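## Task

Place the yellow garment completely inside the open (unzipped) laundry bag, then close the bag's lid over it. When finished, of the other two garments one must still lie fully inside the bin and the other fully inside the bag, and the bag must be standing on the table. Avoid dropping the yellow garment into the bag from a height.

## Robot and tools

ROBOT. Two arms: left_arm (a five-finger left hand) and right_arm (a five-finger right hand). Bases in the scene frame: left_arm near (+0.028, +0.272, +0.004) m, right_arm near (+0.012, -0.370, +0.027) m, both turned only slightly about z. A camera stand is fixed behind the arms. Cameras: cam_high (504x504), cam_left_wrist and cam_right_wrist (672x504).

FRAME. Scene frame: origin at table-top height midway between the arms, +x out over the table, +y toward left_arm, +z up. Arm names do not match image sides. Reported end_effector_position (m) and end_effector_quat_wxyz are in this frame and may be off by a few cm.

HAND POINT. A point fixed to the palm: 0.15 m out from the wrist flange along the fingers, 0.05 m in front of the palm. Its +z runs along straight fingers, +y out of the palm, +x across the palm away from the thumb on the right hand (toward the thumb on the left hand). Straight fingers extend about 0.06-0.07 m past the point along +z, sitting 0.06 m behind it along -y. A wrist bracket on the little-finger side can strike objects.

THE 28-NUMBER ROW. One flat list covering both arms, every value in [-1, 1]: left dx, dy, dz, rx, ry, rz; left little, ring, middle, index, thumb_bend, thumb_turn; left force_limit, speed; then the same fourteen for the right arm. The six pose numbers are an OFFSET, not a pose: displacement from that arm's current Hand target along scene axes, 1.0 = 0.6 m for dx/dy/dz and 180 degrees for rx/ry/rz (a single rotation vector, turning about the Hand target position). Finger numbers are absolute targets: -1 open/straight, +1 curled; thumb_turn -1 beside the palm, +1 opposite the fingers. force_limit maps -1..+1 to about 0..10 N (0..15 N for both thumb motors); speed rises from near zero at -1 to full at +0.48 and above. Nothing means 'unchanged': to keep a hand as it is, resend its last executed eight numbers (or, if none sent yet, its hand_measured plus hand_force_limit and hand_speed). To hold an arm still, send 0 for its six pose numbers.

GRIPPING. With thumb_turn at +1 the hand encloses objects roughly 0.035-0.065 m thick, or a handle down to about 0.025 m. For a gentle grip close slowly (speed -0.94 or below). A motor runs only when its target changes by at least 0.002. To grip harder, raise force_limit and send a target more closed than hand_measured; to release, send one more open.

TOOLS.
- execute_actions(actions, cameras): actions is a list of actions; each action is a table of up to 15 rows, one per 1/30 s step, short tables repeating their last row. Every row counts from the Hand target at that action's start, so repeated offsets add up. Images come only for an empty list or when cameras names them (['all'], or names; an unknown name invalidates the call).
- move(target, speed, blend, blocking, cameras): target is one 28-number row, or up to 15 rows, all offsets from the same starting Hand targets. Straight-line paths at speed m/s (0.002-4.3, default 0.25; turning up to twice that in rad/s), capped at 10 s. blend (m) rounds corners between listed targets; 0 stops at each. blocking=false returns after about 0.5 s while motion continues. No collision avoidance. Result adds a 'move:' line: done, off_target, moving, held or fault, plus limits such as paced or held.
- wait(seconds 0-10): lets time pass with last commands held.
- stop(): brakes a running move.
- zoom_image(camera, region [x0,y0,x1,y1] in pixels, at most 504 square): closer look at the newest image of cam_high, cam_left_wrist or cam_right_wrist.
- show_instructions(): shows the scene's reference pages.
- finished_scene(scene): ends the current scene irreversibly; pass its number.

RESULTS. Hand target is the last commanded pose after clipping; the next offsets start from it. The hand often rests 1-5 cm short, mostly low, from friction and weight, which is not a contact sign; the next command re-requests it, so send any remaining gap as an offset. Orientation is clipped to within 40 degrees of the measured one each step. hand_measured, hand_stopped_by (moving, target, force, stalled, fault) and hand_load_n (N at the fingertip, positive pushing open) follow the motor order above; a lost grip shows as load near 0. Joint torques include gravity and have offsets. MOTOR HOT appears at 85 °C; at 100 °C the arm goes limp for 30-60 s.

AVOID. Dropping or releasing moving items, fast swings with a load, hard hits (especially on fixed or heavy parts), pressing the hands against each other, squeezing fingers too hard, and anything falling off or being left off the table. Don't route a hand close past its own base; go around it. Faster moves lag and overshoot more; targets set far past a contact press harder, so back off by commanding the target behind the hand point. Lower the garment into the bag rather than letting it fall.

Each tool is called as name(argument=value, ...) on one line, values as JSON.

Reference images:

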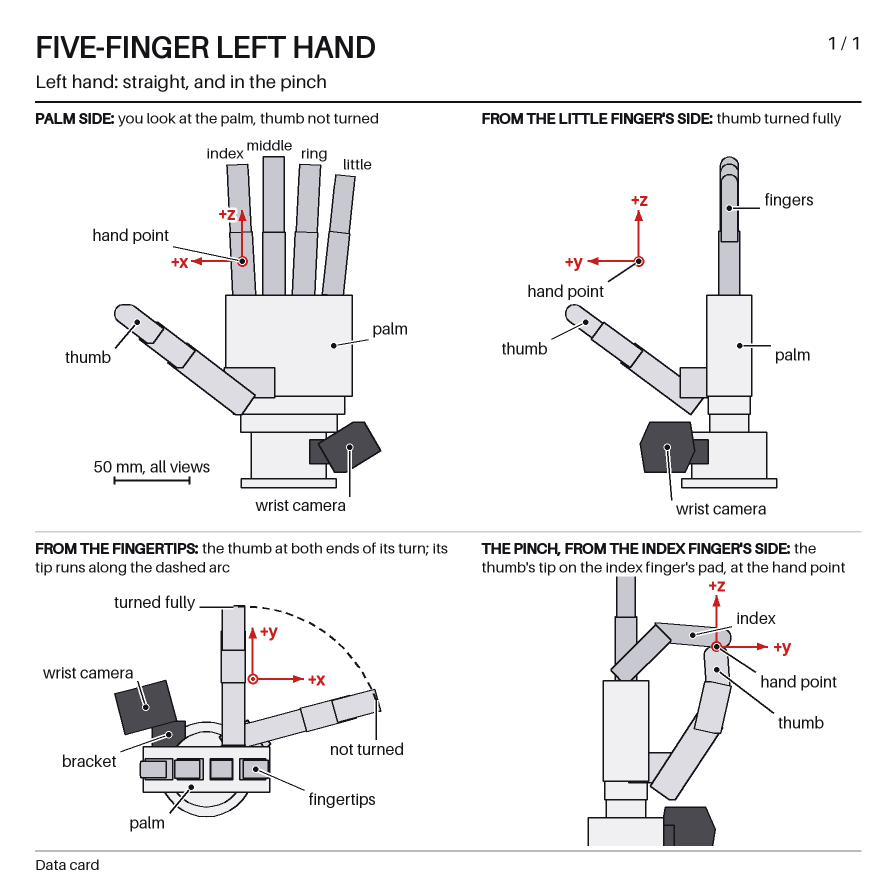

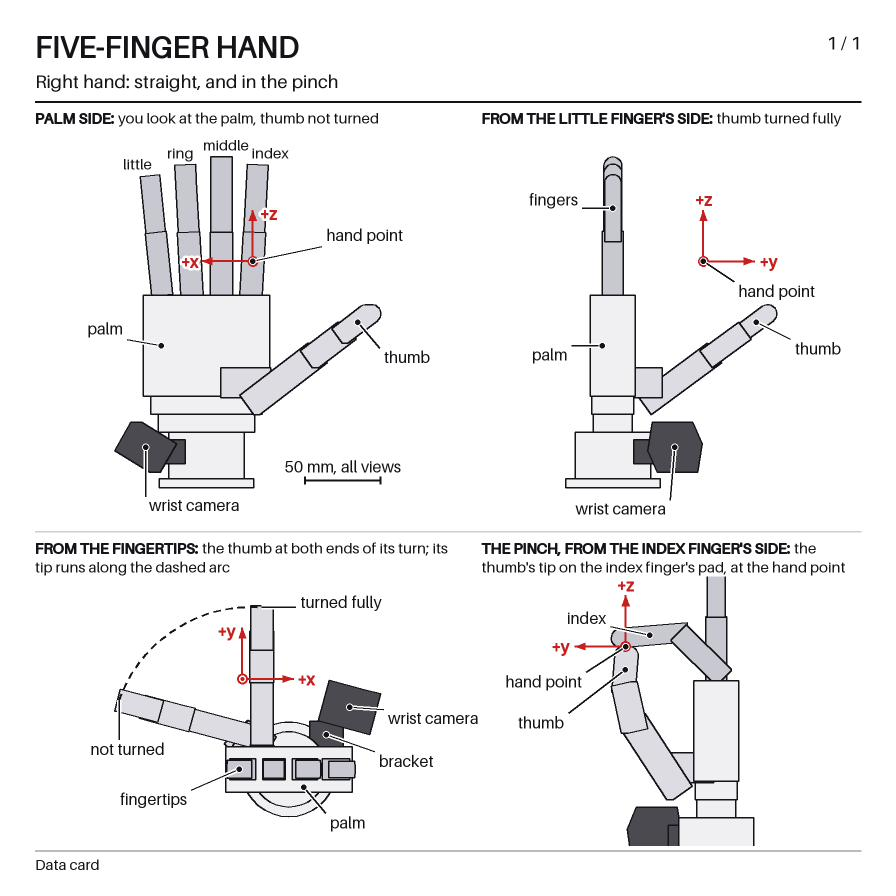

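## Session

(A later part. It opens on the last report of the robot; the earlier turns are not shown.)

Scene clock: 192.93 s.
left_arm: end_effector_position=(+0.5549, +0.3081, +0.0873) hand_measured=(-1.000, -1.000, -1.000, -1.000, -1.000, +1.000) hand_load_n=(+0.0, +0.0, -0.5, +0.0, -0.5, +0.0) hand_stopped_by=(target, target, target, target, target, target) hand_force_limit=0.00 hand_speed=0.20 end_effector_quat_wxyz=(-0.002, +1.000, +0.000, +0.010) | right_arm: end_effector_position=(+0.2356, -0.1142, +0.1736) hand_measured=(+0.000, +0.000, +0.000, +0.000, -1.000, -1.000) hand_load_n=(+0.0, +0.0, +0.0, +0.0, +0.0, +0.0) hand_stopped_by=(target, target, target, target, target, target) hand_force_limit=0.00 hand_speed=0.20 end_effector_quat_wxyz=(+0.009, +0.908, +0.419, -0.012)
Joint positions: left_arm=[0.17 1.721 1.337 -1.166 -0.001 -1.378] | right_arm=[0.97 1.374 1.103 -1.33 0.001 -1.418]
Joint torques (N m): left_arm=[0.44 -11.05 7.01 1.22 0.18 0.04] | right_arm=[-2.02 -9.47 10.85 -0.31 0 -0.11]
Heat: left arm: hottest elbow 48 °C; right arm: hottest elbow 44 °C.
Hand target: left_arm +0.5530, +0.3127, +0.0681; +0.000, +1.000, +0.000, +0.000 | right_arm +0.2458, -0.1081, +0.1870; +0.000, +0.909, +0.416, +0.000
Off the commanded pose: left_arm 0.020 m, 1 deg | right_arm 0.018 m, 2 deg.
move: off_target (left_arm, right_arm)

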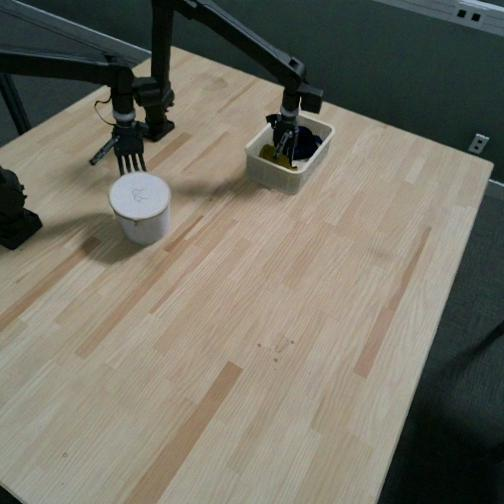

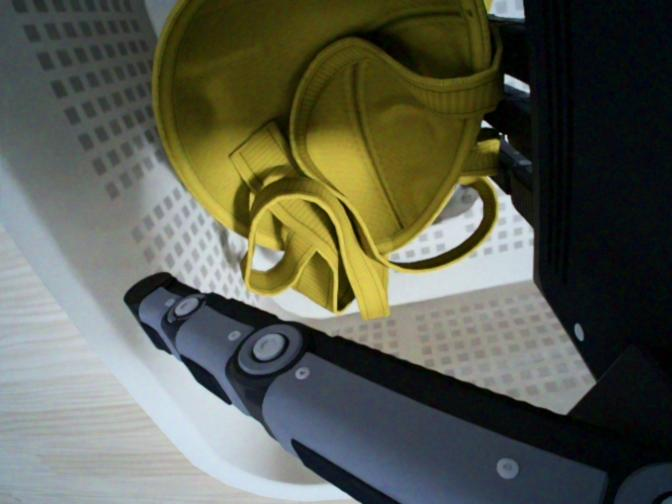

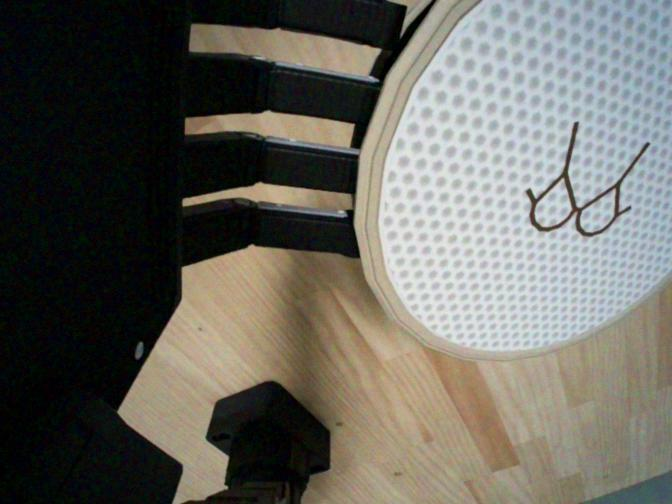

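move(target=[[0.0,0.03,0.01,0,0,0,-1,-1,-1,-1,-1,1,0,0.2,0.0333,-0.05,0.005,0,0,0,0,0,0,0,-1,-1,0,0.2],[0.0,0.03,-0.02,0,0,0,-0.4,-0.4,-0.4,-0.4,-0.7,1,0,0.2,0.0545,-0.0592,0.0583,0,0,0,0,0,0,0,-1,-1,0,0.2],[0.0,0.03,-0.035,0,0,0,-0.4,-0.4,-0.4,-0.4,-0.7,1,0,0.2,0.0937,-0.0932,0.1233,0,0,0,0,0,0,0,-1,-1,0,0.2]], speed=0.08, cameras=["cam_high","cam_left_wrist","cam_right_wrist"])

Scene clock: 211.13 s.
left_arm: end_effector_position=(+0.5576, +0.3290, +0.0714) hand_measured=(-0.400, -0.400, -0.400, -0.400, -0.700, +1.000) hand_load_n=(+0.0, -1.0, -4.5, +0.0, +0.0, +0.0) hand_stopped_by=(target, target, target, target, target, target) hand_force_limit=0.00 hand_speed=0.20 end_effector_quat_wxyz=(-0.003, +1.000, -0.001, +0.014) | right_arm: end_effector_position=(+0.2926, -0.1667, +0.2468) hand_measured=(+0.000, +0.000, +0.000, +0.000, -1.000, -1.000) hand_load_n=(+0.0, +0.0, +0.0, +0.0, +0.0, +0.0) hand_stopped_by=(target, target, target, target, target, target) hand_force_limit=0.00 hand_speed=0.20 end_effector_quat_wxyz=(+0.006, +0.908, +0.418, -0.013)
Joint positions: left_arm=[0.209 1.75 1.329 -1.122 0 -1.336] | right_arm=[0.762 1.323 1.25 -1.527 0.001 -1.625]
Joint torques (N m): left_arm=[0.26 -10.93 6.23 1.4 0.17 -0.05] | right_arm=[-1.9 -9 11.33 -0.17 0.01 -0.14]
Heat: left arm: hottest elbow 47 °C; right arm: hottest elbow 45 °C.
Hand target: left_arm +0.5530, +0.3308, +0.0470; +0.000, +1.000, +0.000, +0.000 | right_arm +0.3021, -0.1639, +0.2610; +0.000, +0.909, +0.416, +0.000
Off the commanded pose: left_arm 0.025 m, 2 deg | right_arm 0.017 m, 2 deg.
move: off_target (left_arm, right_arm); target 2's new numbers were sent with left_arm's hand 0.033 m and 2 deg from that target

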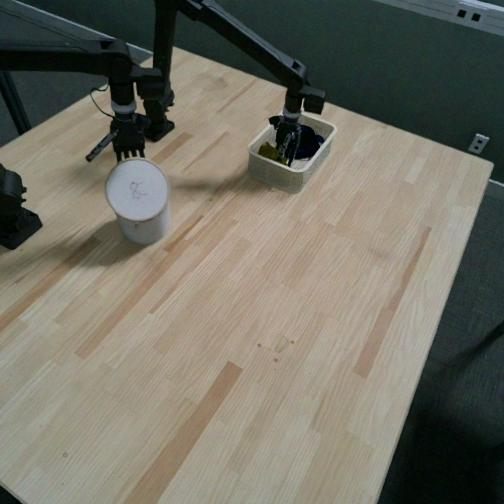

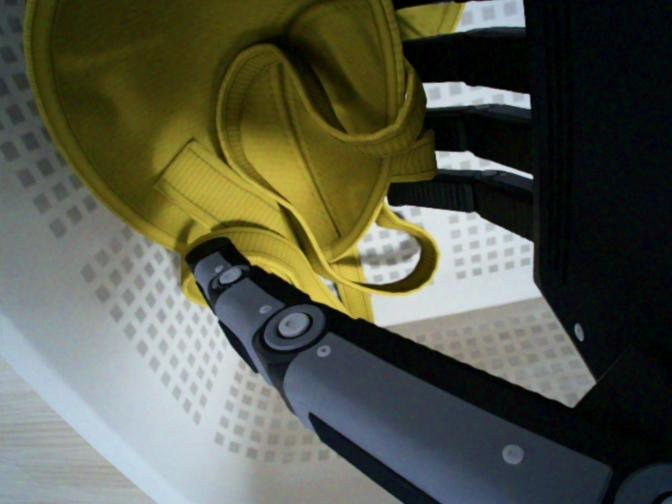

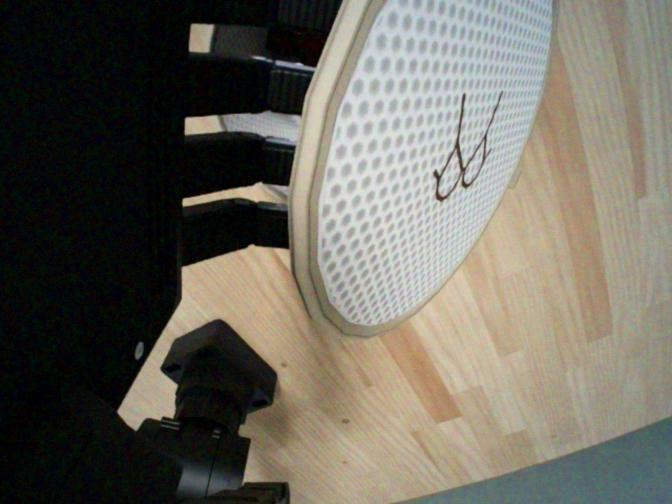

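move(target=[[0.0,0.0,0.008,0,0,0,0.1,0.1,0.1,0.1,-0.4,1,0,-0.1,0.0532,-0.046,0.045,0,0,0,0,0,0,0,-1,-1,0,0.2],[0.0,0.0,-0.02,0,0,0,0.1,0.1,0.1,0.1,-0.4,1,0,-0.1,0.113,-0.0985,0.055,0,0,0,0,0,0,0,-1,-1,0,0.2],[0.0,0.0,-0.03,0,0,0,0.1,0.1,0.1,0.1,-0.4,1,0,-0.1,0.16,-0.139,0.05,0,0,0,0,0,0,0,-1,-1,0,0.2]], speed=0.08, blend=[0.02,0.02,0], cameras=["cam_high","cam_left_wrist","cam_right_wrist"])

Scene clock: 221.63 s.
left_arm: end_effector_position=(+0.5579, +0.3292, +0.0461) hand_measured=(+0.100, +0.100, +0.100, +0.100, -0.400, +1.000) hand_load_n=(+0.0, +0.0, +0.0, +0.5, +0.0, -0.5) hand_stopped_by=(target, target, target, target, target, target) hand_force_limit=0.00 hand_speed=-0.10 end_effector_quat_wxyz=(-0.003, +1.000, -0.001, +0.013) | right_arm: end_effector_position=(+0.3864, -0.2482, +0.2832) hand_measured=(+0.000, +0.000, +0.000, +0.000, -1.000, -1.000) hand_load_n=(+0.0, +0.0, +0.0, +0.0, +0.0, +0.0) hand_stopped_by=(target, target, target, target, target, target) hand_force_limit=0.00 hand_speed=0.20 end_effector_quat_wxyz=(+0.001, +0.909, +0.417, -0.007)
Joint positions: left_arm=[0.209 1.781 1.3 -1.064 -0.001 -1.336] | right_arm=[0.441 1.379 1.401 -1.607 0.001 -1.944]
Joint torques (N m): left_arm=[0.21 -11.63 6.72 0.81 0.19 -0.03] | right_arm=[-1.85 -8.47 11.41 0.02 0 -0.14]
Heat: left arm: hottest elbow 46 °C; right arm: hottest elbow 46 °C.
Hand target: left_arm +0.5530, +0.3308, +0.0290; +0.000, +1.000, +0.000, +0.000 | right_arm +0.3980, -0.2473, +0.2909; +0.000, +0.909, +0.416, +0.000
Off the commanded pose: left_arm 0.018 m, 2 deg | right_arm 0.014 m, 1 deg.
move: off_target (left_arm, right_arm); blend cut to 0 m at target 1, 0.0187 m at target 2

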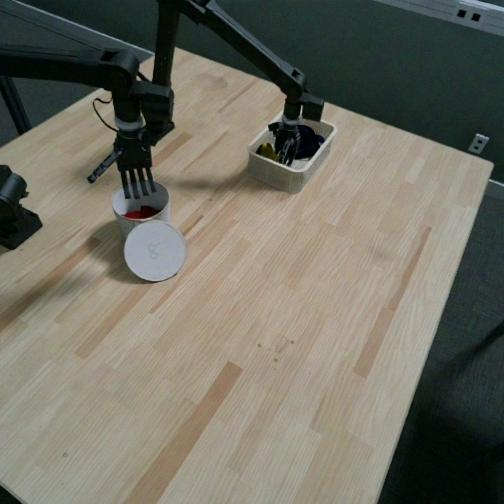

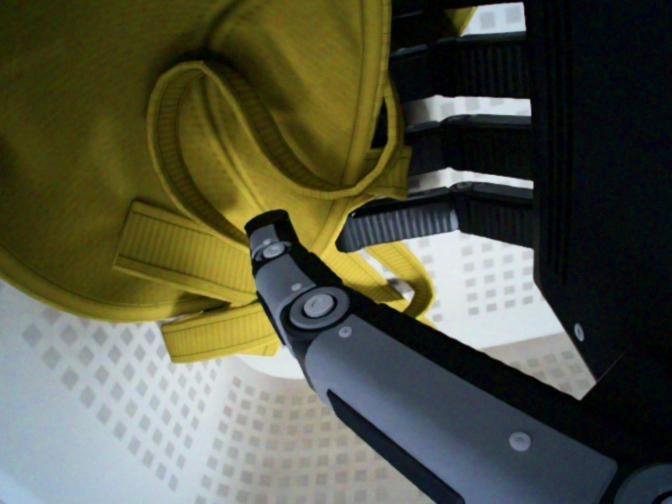

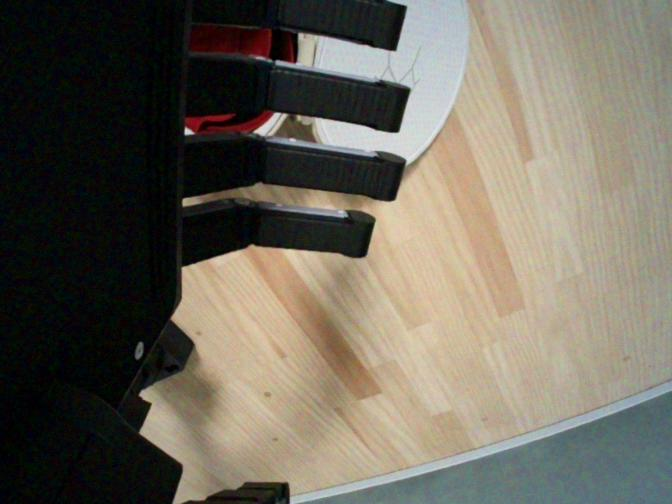

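move(target=[[0.0,-0.005,-0.02,0,0,0,0.12,0.12,0.12,0.12,-0.38,1,0,-0.1,-0.02,0.02,0.03,0,0,0,0,0,0,0,-1,-1,0,0.2],[0.0,-0.005,-0.02,0,0,0,0.8,0.8,0.8,0.8,0.2,1,0.1,-0.4,-0.1,0.1,0.05,0,0,0,0,0,0,0,-1,-1,0,0.2]], speed=[0.05,0.15], cameras=["cam_high","cam_left_wrist","cam_right_wrist"])

Scene clock: 228.53 s.
left_arm: end_effector_position=(+0.5565, +0.3289, +0.0321) hand_measured=(+0.800, +0.800, +0.272, +0.386, -0.304, +1.000) hand_load_n=(+0.0, +0.0, +12.5, +10.5, +16.0, -0.5) hand_stopped_by=(target, target, force, force, force, target) hand_force_limit=0.10 hand_speed=-0.40 end_effector_quat_wxyz=(-0.003, +1.000, -0.001, +0.011) | right_arm: end_effector_position=(+0.3351, -0.1947, +0.3070) hand_measured=(+0.000, +0.000, +0.000, +0.000, -1.000, -1.000) hand_load_n=(+0.0, +0.0, +0.0, +0.0, +0.0, +0.0) hand_stopped_by=(target, target, target, target, target, target) hand_force_limit=0.00 hand_speed=0.20 end_effector_quat_wxyz=(+0.002, +0.910, +0.415, -0.014)
Joint positions: left_arm=[0.209 1.797 1.283 -1.034 -0.001 -1.336] | right_arm=[0.627 1.357 1.441 -1.683 -0.002 -1.753]
Joint torques (N m): left_arm=[0.15 -11.99 6.84 0.85 0.19 -0.1] | right_arm=[-0.21 -9.35 11.37 -0.17 0.11 0.08]
Heat: left arm: hottest elbow 45 °C; right arm: hottest elbow 46 °C.
Hand target: left_arm +0.5531, +0.3278, +0.0171; +0.000, +1.000, +0.000, +0.000 | right_arm +0.3380, -0.1873, +0.3209; +0.000, +0.909, +0.416, +0.000
Off the commanded pose: left_arm 0.016 m, 1 deg | right_arm 0.016 m, 2 deg.
move: off_target (left_arm, right_arm); target 2's new numbers were sent with left_arm's hand 0.024 m and 2 deg from that target

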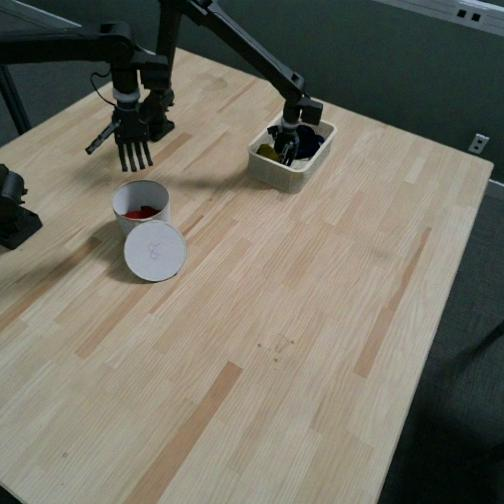

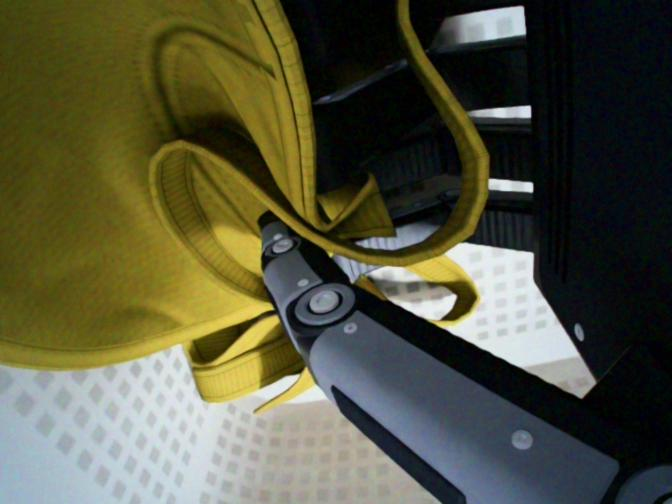

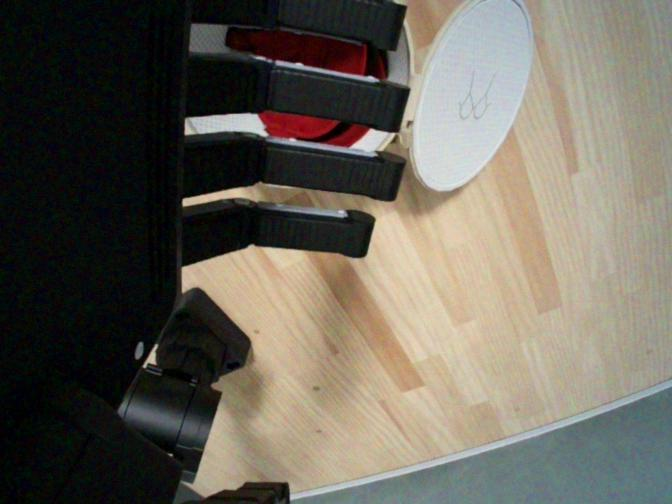

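move(target=[[0.0,0.0,0.15,0,0,0,0.8,0.8,0.8,0.8,0.2,1,0.1,-0.4,-0.03,-0.1,0.1,0.1,-0.0374,-0.3755,0,0,0,0,-1,-1,0,0.2],[0.0,0.0,0.42,0,0,0,0.8,0.8,0.8,0.8,0.2,1,0.1,-0.4,-0.0633,-0.238,0.165,0.2012,-0.0748,-0.751,-1,-1,-1,-1,-1,-1,0,0.2]], speed=[0.2,0.2], blend=0.02, cameras=["cam_high","cam_left_wrist","cam_right_wrist"])

zoom_image(camera="cam_high", region=[240, 60, 340, 200])

Scene clock: 244.93 s.
left_arm: end_effector_position=(+0.5436, +0.3259, +0.2467) hand_measured=(+0.800, +0.800, +0.272, +0.386, -0.304, +1.000) hand_load_n=(+0.0, +0.0, +13.5, +10.0, +17.0, -0.5) hand_stopped_by=(target, target, force, force, force, target) hand_force_limit=0.10 hand_speed=-0.40 end_effector_quat_wxyz=(+0.005, +1.000, -0.001, -0.022) | right_arm: end_effector_position=(+0.2977, -0.3265, +0.4197) hand_measured=(-1.000, -1.000, -1.000, -1.000, -1.000, -1.000) hand_load_n=(+0.0, +0.0, +0.0, +0.0, +0.0, +0.0) hand_stopped_by=(target, target, target, target, target, target) hand_force_limit=0.00 hand_speed=0.20 end_effector_quat_wxyz=(-0.180, +0.692, -0.676, +0.178)
Joint positions: left_arm=[0.209 1.674 1.704 -1.646 -0.001 -1.336] | right_arm=[0.004 0.979 1.449 -1.529 0.016 0.023]
Joint torques (N m): left_arm=[0.21 -13.68 13.16 -0.1 0.19 -0.11] | right_arm=[-1.96 -4.42 7.99 1.65 0.07 0.07]
Heat: left arm: hottest elbow 45 °C; right arm: hottest elbow 47 °C.
Hand target: left_arm +0.5531, +0.3278, +0.2691; +0.000, +1.000, +0.000, +0.000 | right_arm +0.3000, -0.3302, +0.4199; -0.183, +0.683, -0.683, +0.183
Off the commanded pose: left_arm 0.024 m, 3 deg | right_arm 0.004 m, 1 deg.
move: off_target (left_arm)

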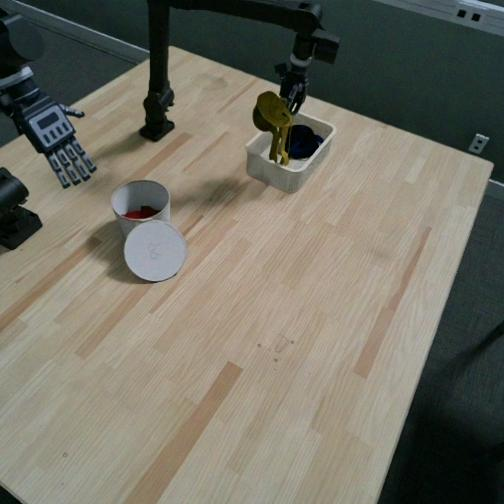

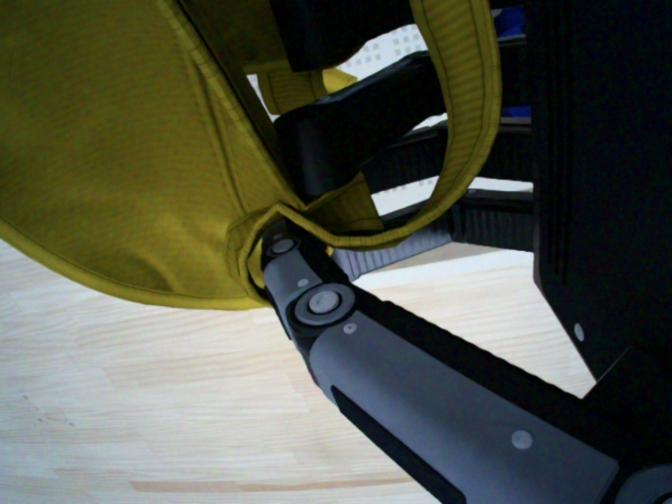

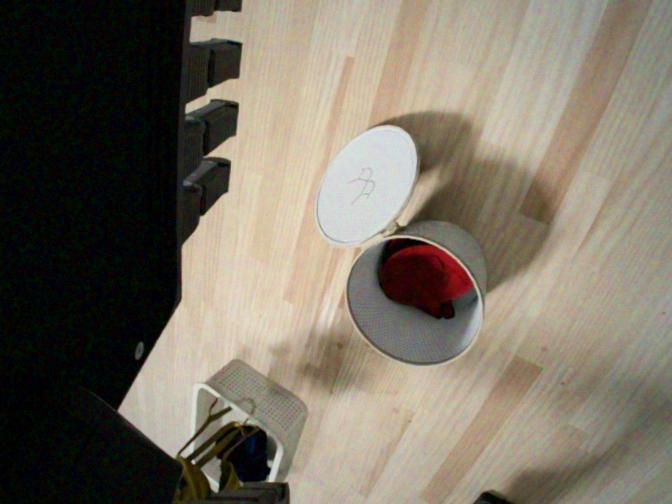

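Scaled by 3.600 from the camera's 504x504 image, which has a finer 720x720 frame.

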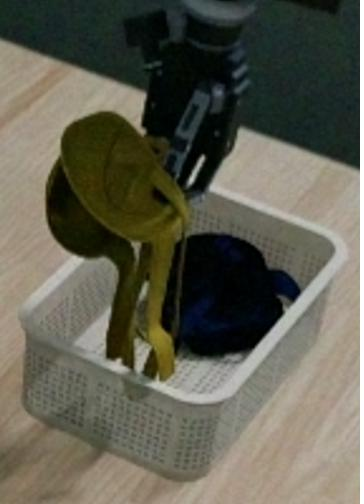

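move(target=[[-0.0385,-0.0133,0.1517,0.0347,-0.163,0,0.8,0.8,0.8,0.8,0.2,1,0.1,-0.4,-0.0833,-0.1167,0,0,0,0,-1,-1,-1,-1,-1,-1,0,0.2],[-0.0883,-0.0633,0.2517,0.236,-0.1811,-0.3886,0.8,0.8,0.8,0.8,0.2,1,0.1,-0.4,-0.0833,-0.1167,0,0,0,0,-1,-1,-1,-1,-1,-1,0,0.2]], speed=[0.1,0.2], blend=0.02, cameras=["cam_high","cam_left_wrist","cam_right_wrist"])

zoom_image(camera="cam_high", region=[200, 30, 340, 200])

Scene clock: 283.43 s.
left_arm: end_effector_position=(+0.4909, +0.2929, +0.3831) hand_measured=(+0.800, +0.800, +0.272, +0.386, -0.304, +1.000) hand_load_n=(+0.0, +0.0, +13.5, +10.5, +17.0, -0.5) hand_stopped_by=(target, target, force, force, force, target) hand_force_limit=0.10 hand_speed=-0.40 end_effector_quat_wxyz=(-0.311, +0.736, -0.557, +0.228) | right_arm: end_effector_position=(+0.2552, -0.3976, +0.4214) hand_measured=(-1.000, -1.000, -1.000, -1.000, -1.000, -1.000) hand_load_n=(+0.0, +0.0, +0.0, +0.0, +0.0, +0.0) hand_stopped_by=(target, target, target, target, target, target) hand_force_limit=0.00 hand_speed=0.20 end_effector_quat_wxyz=(-0.187, +0.685, -0.680, +0.185)
Joint positions: left_arm=[0.04 1.19 1.467 -1.07 -0.161 -0.145] | right_arm=[-0.337 0.891 1.408 -1.574 -0.149 -0.258]
Joint torques (N m): left_arm=[-0.73 -7.88 14.87 2.3 0.12 0.02] | right_arm=[-2.02 -3.19 7.8 0.76 -0.22 -0.11]
Heat: left arm: hottest elbow 48 °C; right arm: hottest elbow 43 °C.
Hand target: left_arm +0.5001, +0.2898, +0.4201; -0.335, +0.719, -0.552, +0.257 | right_arm +0.2501, -0.4002, +0.4199; -0.183, +0.683, -0.683, +0.183
Off the commanded pose: left_arm 0.038 m, 5 deg | right_arm 0.006 m, 1 deg.
move: off_target (left_arm)

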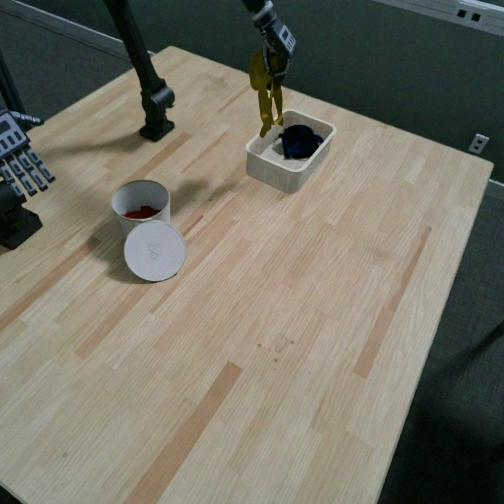

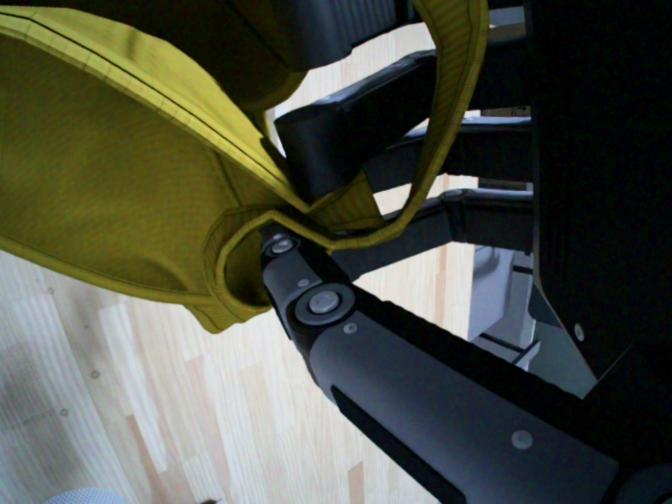

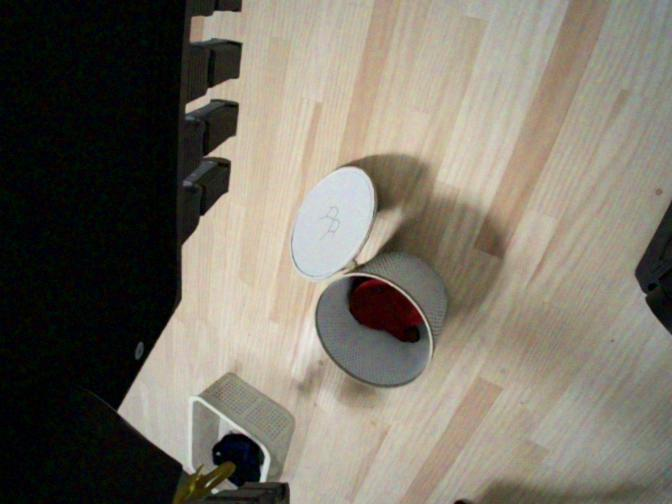

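Scaled by 2.965 from the camera's 504x504 image, which has a finer 720x720 frame.

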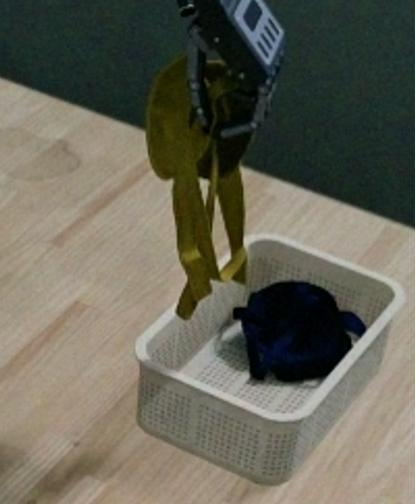

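move(target=[[-0.31,-0.7,0.03,-0.0257,-0.0667,-0.398,0.8,0.8,0.8,0.8,0.2,1,0.1,-0.4,0,0,0,0,0,0,-1,-1,-1,-1,-1,-1,0,0.2]], speed=0.18, cameras=["cam_high","cam_left_wrist","cam_right_wrist"])

zoom_image(camera="cam_high", region=[80, 60, 220, 290])

Scene clock: 297.20 s.
left_arm: end_effector_position=(+0.3091, -0.1195, +0.4098) hand_measured=(+0.800, +0.800, +0.272, +0.386, -0.304, +1.000) hand_load_n=(+0.0, +0.0, +13.5, +10.0, +16.5, +0.0) hand_stopped_by=(target, target, force, force, force, target) hand_force_limit=0.10 hand_speed=-0.40 end_effector_quat_wxyz=(+0.136, -0.259, +0.833, -0.470) | right_arm: end_effector_position=(+0.2552, -0.3976, +0.4214) hand_measured=(-1.000, -1.000, -1.000, -1.000, -1.000, -1.000) hand_load_n=(+0.0, +0.0, +0.0, +0.0, +0.0, +0.0) hand_stopped_by=(target, target, target, target, target, target) hand_force_limit=0.00 hand_speed=0.20 end_effector_quat_wxyz=(-0.187, +0.685, -0.680, +0.185)
Joint positions: left_arm=[-0.863 1.119 1.374 -0.808 0.125 0.058] | right_arm=[-0.337 0.891 1.408 -1.574 -0.149 -0.258]
Joint torques (N m): left_arm=[-0.38 -5.95 14.69 2.63 0.32 0.02] | right_arm=[-2.08 -3.19 7.82 0.77 -0.22 -0.11]
Motor temperatures (°C): left_arm=[29 32 50 31 27 27] | right_arm=[31 37 44 27 28 29]
Heat: left arm: hottest elbow 50 °C; right arm: hottest elbow 44 °C.
Hand target: left_arm +0.3141, -0.1302, +0.4380; +0.147, -0.244, +0.822, -0.494 | right_arm +0.2501, -0.4002, +0.4199; -0.183, +0.683, -0.683, +0.183
Off the commanded pose: left_arm 0.031 m, 4 deg | right_arm 0.006 m, 1 deg.
move: off_target (left_arm)

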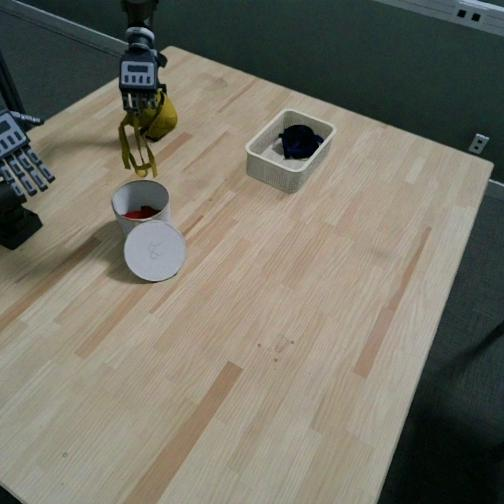

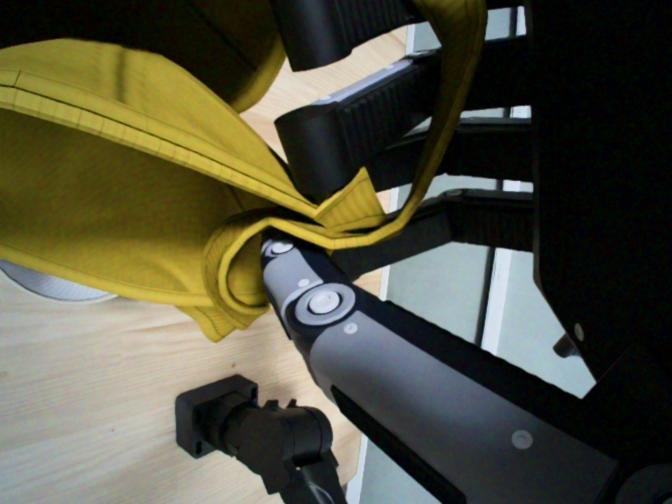

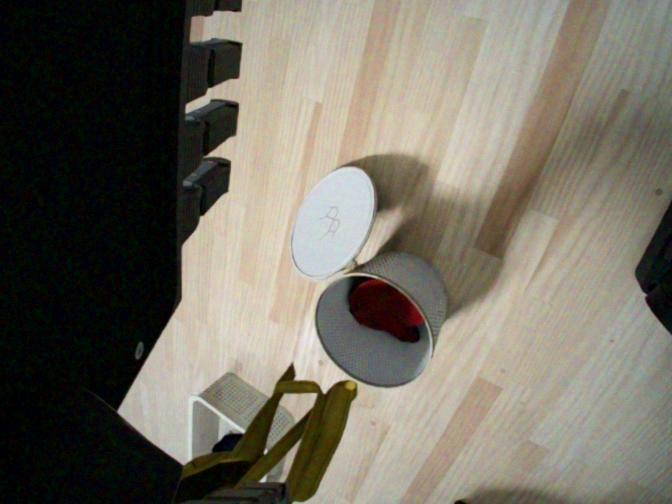

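Scaled by 2.191 from the camera's 504x504 image, which has a finer 720x720 frame.

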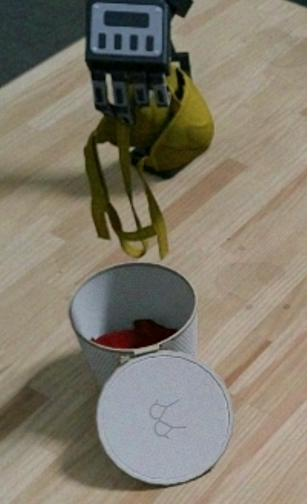

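move(target=[[0.0217,-0.1317,0.015,0,0,0,0.8,0.8,0.8,0.8,0.2,1,0.1,-0.4,0,0,0,0,0,0,-1,-1,-1,-1,-1,-1,0,0.2]], speed=0.12, cameras=["cam_high","cam_left_wrist","cam_right_wrist"])

zoom_image(camera="cam_high", region=[80, 60, 220, 290])

Scene clock: 313.33 s.
left_arm: end_effector_position=(+0.3228, -0.1956, +0.4192) hand_measured=(+0.800, +0.800, +0.272, +0.386, -0.304, +1.000) hand_load_n=(+0.0, +0.0, +13.5, +10.0, +16.5, -0.5) hand_stopped_by=(target, target, force, force, force, target) hand_force_limit=0.10 hand_speed=-0.40 end_effector_quat_wxyz=(+0.141, -0.247, +0.835, -0.471) | right_arm: end_effector_position=(+0.2552, -0.3976, +0.4214) hand_measured=(-1.000, -1.000, -1.000, -1.000, -1.000, -1.000) hand_load_n=(+0.0, +0.0, +0.0, +0.0, +0.0, +0.0) hand_stopped_by=(target, target, target, target, target, target) hand_force_limit=0.00 hand_speed=0.20 end_effector_quat_wxyz=(-0.187, +0.685, -0.680, +0.185)
Joint positions: left_arm=[-0.962 1.295 1.54 -0.789 0.046 0.032] | right_arm=[-0.337 0.891 1.408 -1.574 -0.149 -0.258]
Joint torques (N m): left_arm=[-0.38 -8 15.2 2.39 -0.02 -0.16] | right_arm=[-2.02 -3.19 7.8 0.76 -0.22 -0.12]
Heat: left arm: hottest elbow 52 °C; right arm: hottest elbow 43 °C.
Hand target: left_arm +0.3271, -0.2091, +0.4471; +0.147, -0.244, +0.822, -0.494 | right_arm +0.2501, -0.4002, +0.4199; -0.183, +0.683, -0.683, +0.183
Off the commanded pose: left_arm 0.031 m, 3 deg | right_arm 0.006 m, 1 deg.
move: off_target (left_arm)

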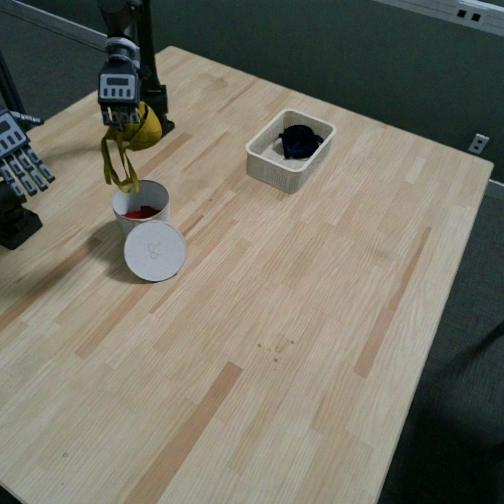

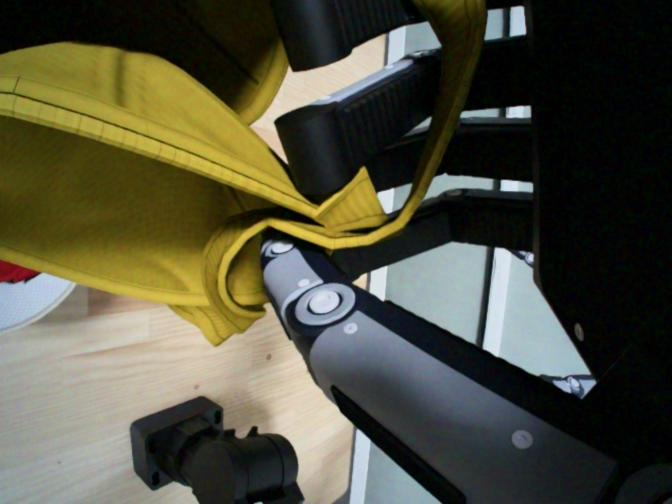

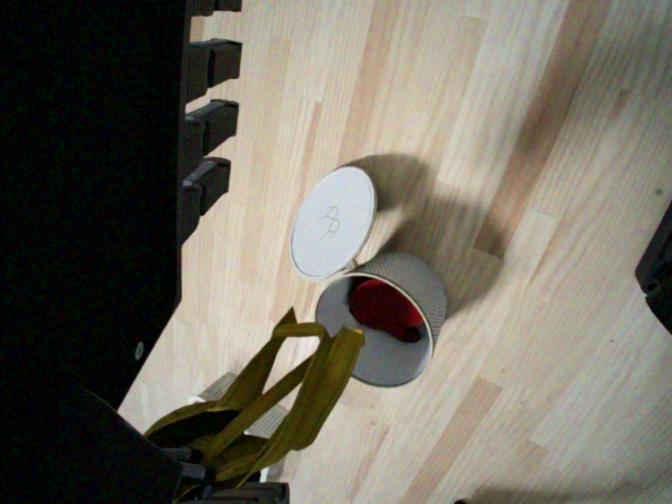

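Scaled by 2.191 from the camera's 504x504 image, which has a finer 720x720 frame.

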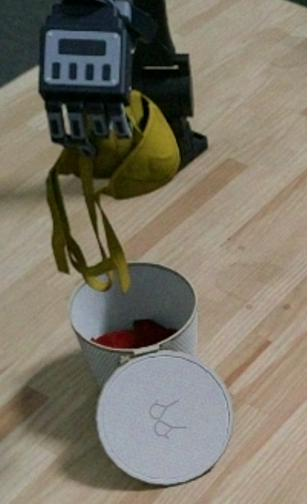

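move(target=[[0.0167,-0.0333,-0.18,0.056,0.0363,0,0.8,0.8,0.8,0.8,0.2,1,0.1,-0.4,0,0,0,0,0,0,-1,-1,-1,-1,-1,-1,0,0.2]], speed=0.08, cameras=["cam_high","cam_left_wrist","cam_right_wrist"])

zoom_image(camera="cam_high", region=[80, 60, 220, 290])

Scene clock: 326.97 s.
left_arm: end_effector_position=(+0.3402, -0.2244, +0.3441) hand_measured=(+0.800, +0.800, +0.272, +0.386, -0.304, +1.000) hand_load_n=(+0.0, +0.0, +13.5, +10.5, +17.0, -0.5) hand_stopped_by=(target, target, force, force, force, target) hand_force_limit=0.10 hand_speed=-0.40 end_effector_quat_wxyz=(+0.125, -0.256, +0.866, -0.412) | right_arm: end_effector_position=(+0.2552, -0.3976, +0.4214) hand_measured=(-1.000, -1.000, -1.000, -1.000, -1.000, -1.000) hand_load_n=(+0.0, +0.0, +0.0, +0.0, +0.0, +0.0) hand_stopped_by=(target, target, target, target, target, target) hand_force_limit=0.00 hand_speed=0.20 end_effector_quat_wxyz=(-0.187, +0.685, -0.680, +0.185)
Joint positions: left_arm=[-0.972 1.431 1.54 -0.79 0.031 0.032] | right_arm=[-0.337 0.891 1.408 -1.574 -0.149 -0.258]
Joint torques (N m): left_arm=[-0.67 -10.17 10.91 1.4 -0.04 -0.15] | right_arm=[-2.08 -3.19 7.8 0.76 -0.22 -0.12]
Heat: left arm: hottest elbow 54 °C; right arm: hottest elbow 43 °C.
Hand target: left_arm +0.3369, -0.2292, +0.3391; +0.121, -0.257, +0.869, -0.405 | right_arm +0.2501, -0.4002, +0.4199; -0.183, +0.683, -0.683, +0.183
Off the commanded pose: left_arm 0.008 m, 1 deg | right_arm 0.006 m, 1 deg.
move: done

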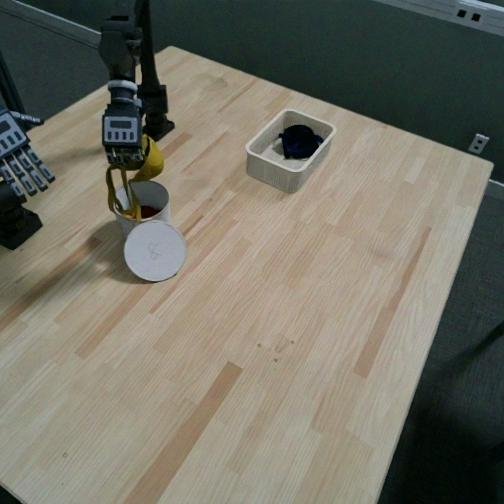

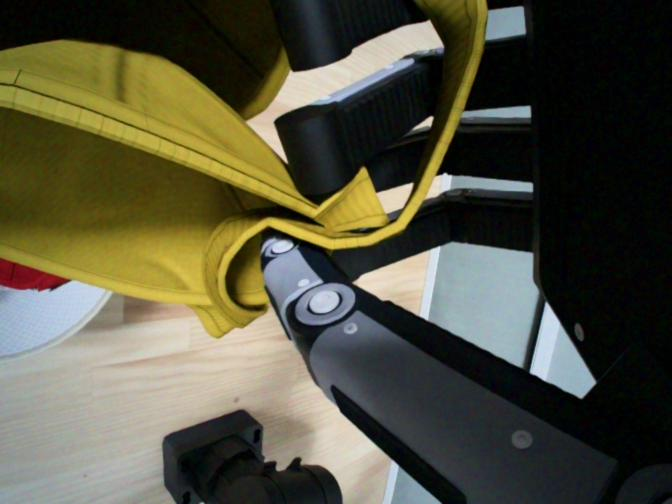

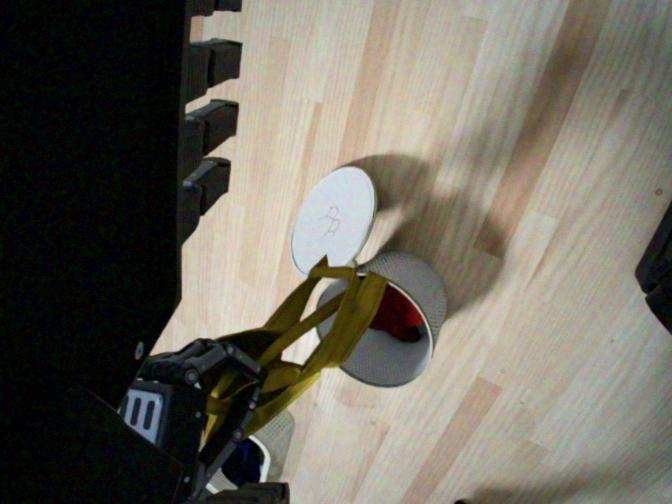

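Scaled by 2.191 from the camera's 504x504 image, which has a finer 720x720 frame.

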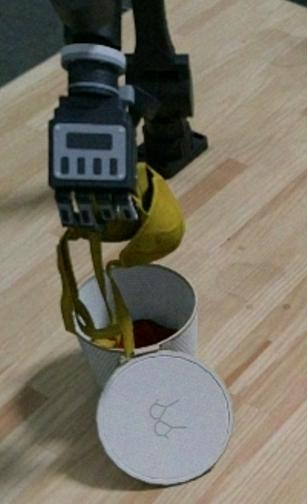

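move(target=[[-0.06,0.0967,0.0,0,0,0,0.8,0.8,0.8,0.8,0.2,1,0.1,-0.4,0,0,0,0,0,0,-1,-1,-1,-1,-1,-1,0,0.2],[-0.06,0.0967,-0.12,0,0,0,0.8,0.8,0.8,0.8,0.2,1,0.1,-0.4,0,0,0,0,0,0,-1,-1,-1,-1,-1,-1,0,0.2]], speed=0.08, cameras=["cam_high","cam_left_wrist","cam_right_wrist"])

zoom_image(camera="cam_high", region=[80, 80, 220, 290])

zoom_image(camera="cam_right_wrist", region=[180, 200, 480, 504])

Scene clock: 350.40 s.
left_arm: end_effector_position=(+0.3012, -0.1700, +0.2643) hand_measured=(+0.800, +0.800, +0.272, +0.386, -0.304, +1.000) hand_load_n=(+0.0, +0.0, +13.5, +10.0, +17.0, -0.5) hand_stopped_by=(target, target, force, force, force, target) hand_force_limit=0.10 hand_speed=-0.40 end_effector_quat_wxyz=(+0.120, -0.258, +0.873, -0.396) | right_arm: end_effector_position=(+0.2552, -0.3976, +0.4214) hand_measured=(-1.000, -1.000, -1.000, -1.000, -1.000, -1.000) hand_load_n=(+0.0, +0.0, +0.0, +0.0, +0.0, +0.0) hand_stopped_by=(target, target, target, target, target, target) hand_force_limit=0.00 hand_speed=0.20 end_effector_quat_wxyz=(-0.187, +0.685, -0.680, +0.185)
Joint positions: left_arm=[-0.972 1.274 1.195 -0.638 0.031 0.032] | right_arm=[-0.337 0.891 1.408 -1.574 -0.149 -0.258]
Joint torques (N m): left_arm=[-0.15 -9.58 9.51 2.39 0.25 -0.08] | right_arm=[-2.08 -3.19 7.8 0.76 -0.22 -0.12]
Heat: left arm: hottest elbow 53 °C; right arm: hottest elbow 43 °C.
Hand target: left_arm +0.3010, -0.1712, +0.2672; +0.121, -0.257, +0.869, -0.405 | right_arm +0.2501, -0.4002, +0.4199; -0.183, +0.683, -0.683, +0.183
Off the commanded pose: left_arm 0.003 m, 1 deg | right_arm 0.006 m, 1 deg.
move: done

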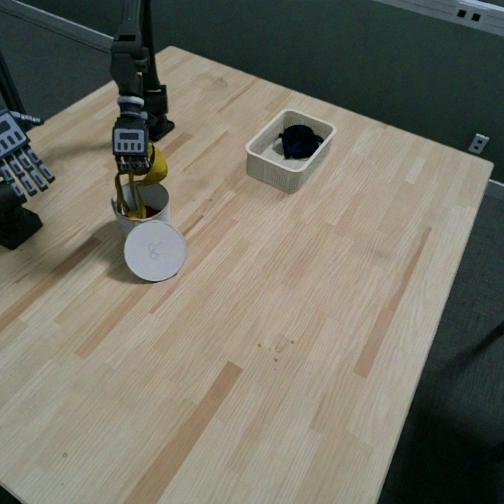

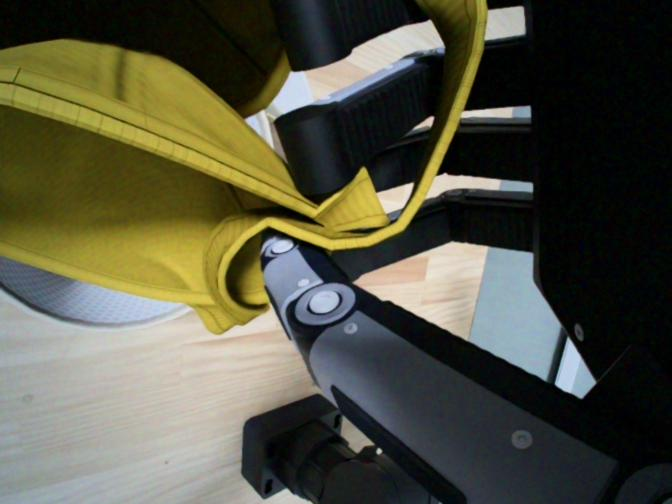

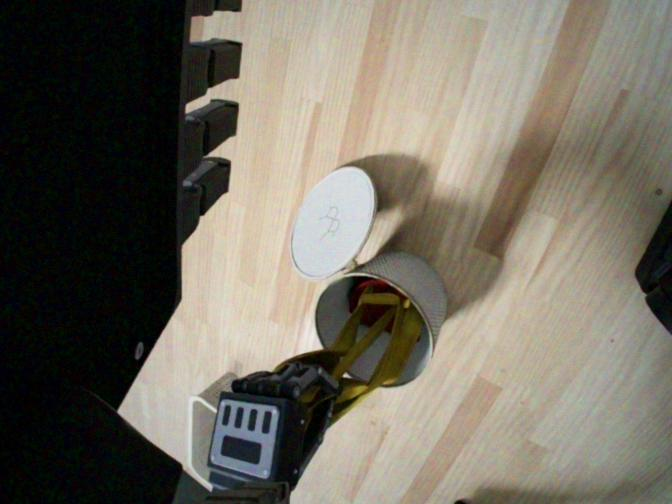

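Scaled by 2.400 from the camera's 504x504 image, which has a finer 720x720 frame.

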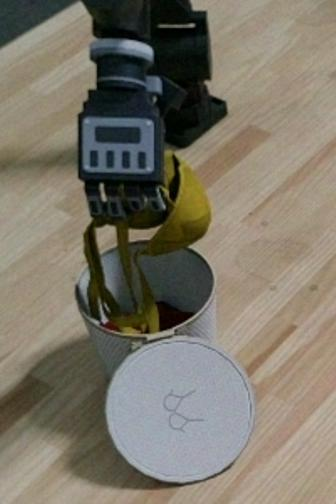

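Scaled by 1.658 from the camera's 672x504 image, which has a finer 960x720 frame.

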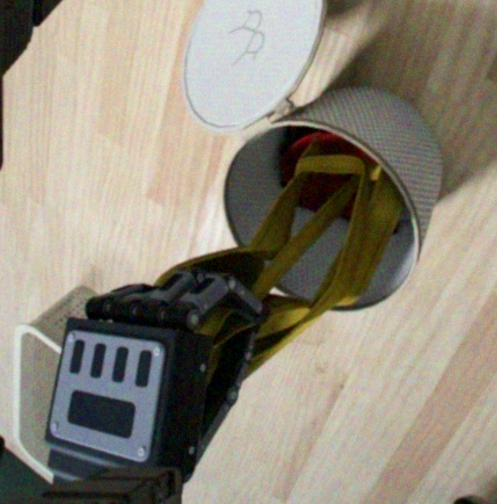

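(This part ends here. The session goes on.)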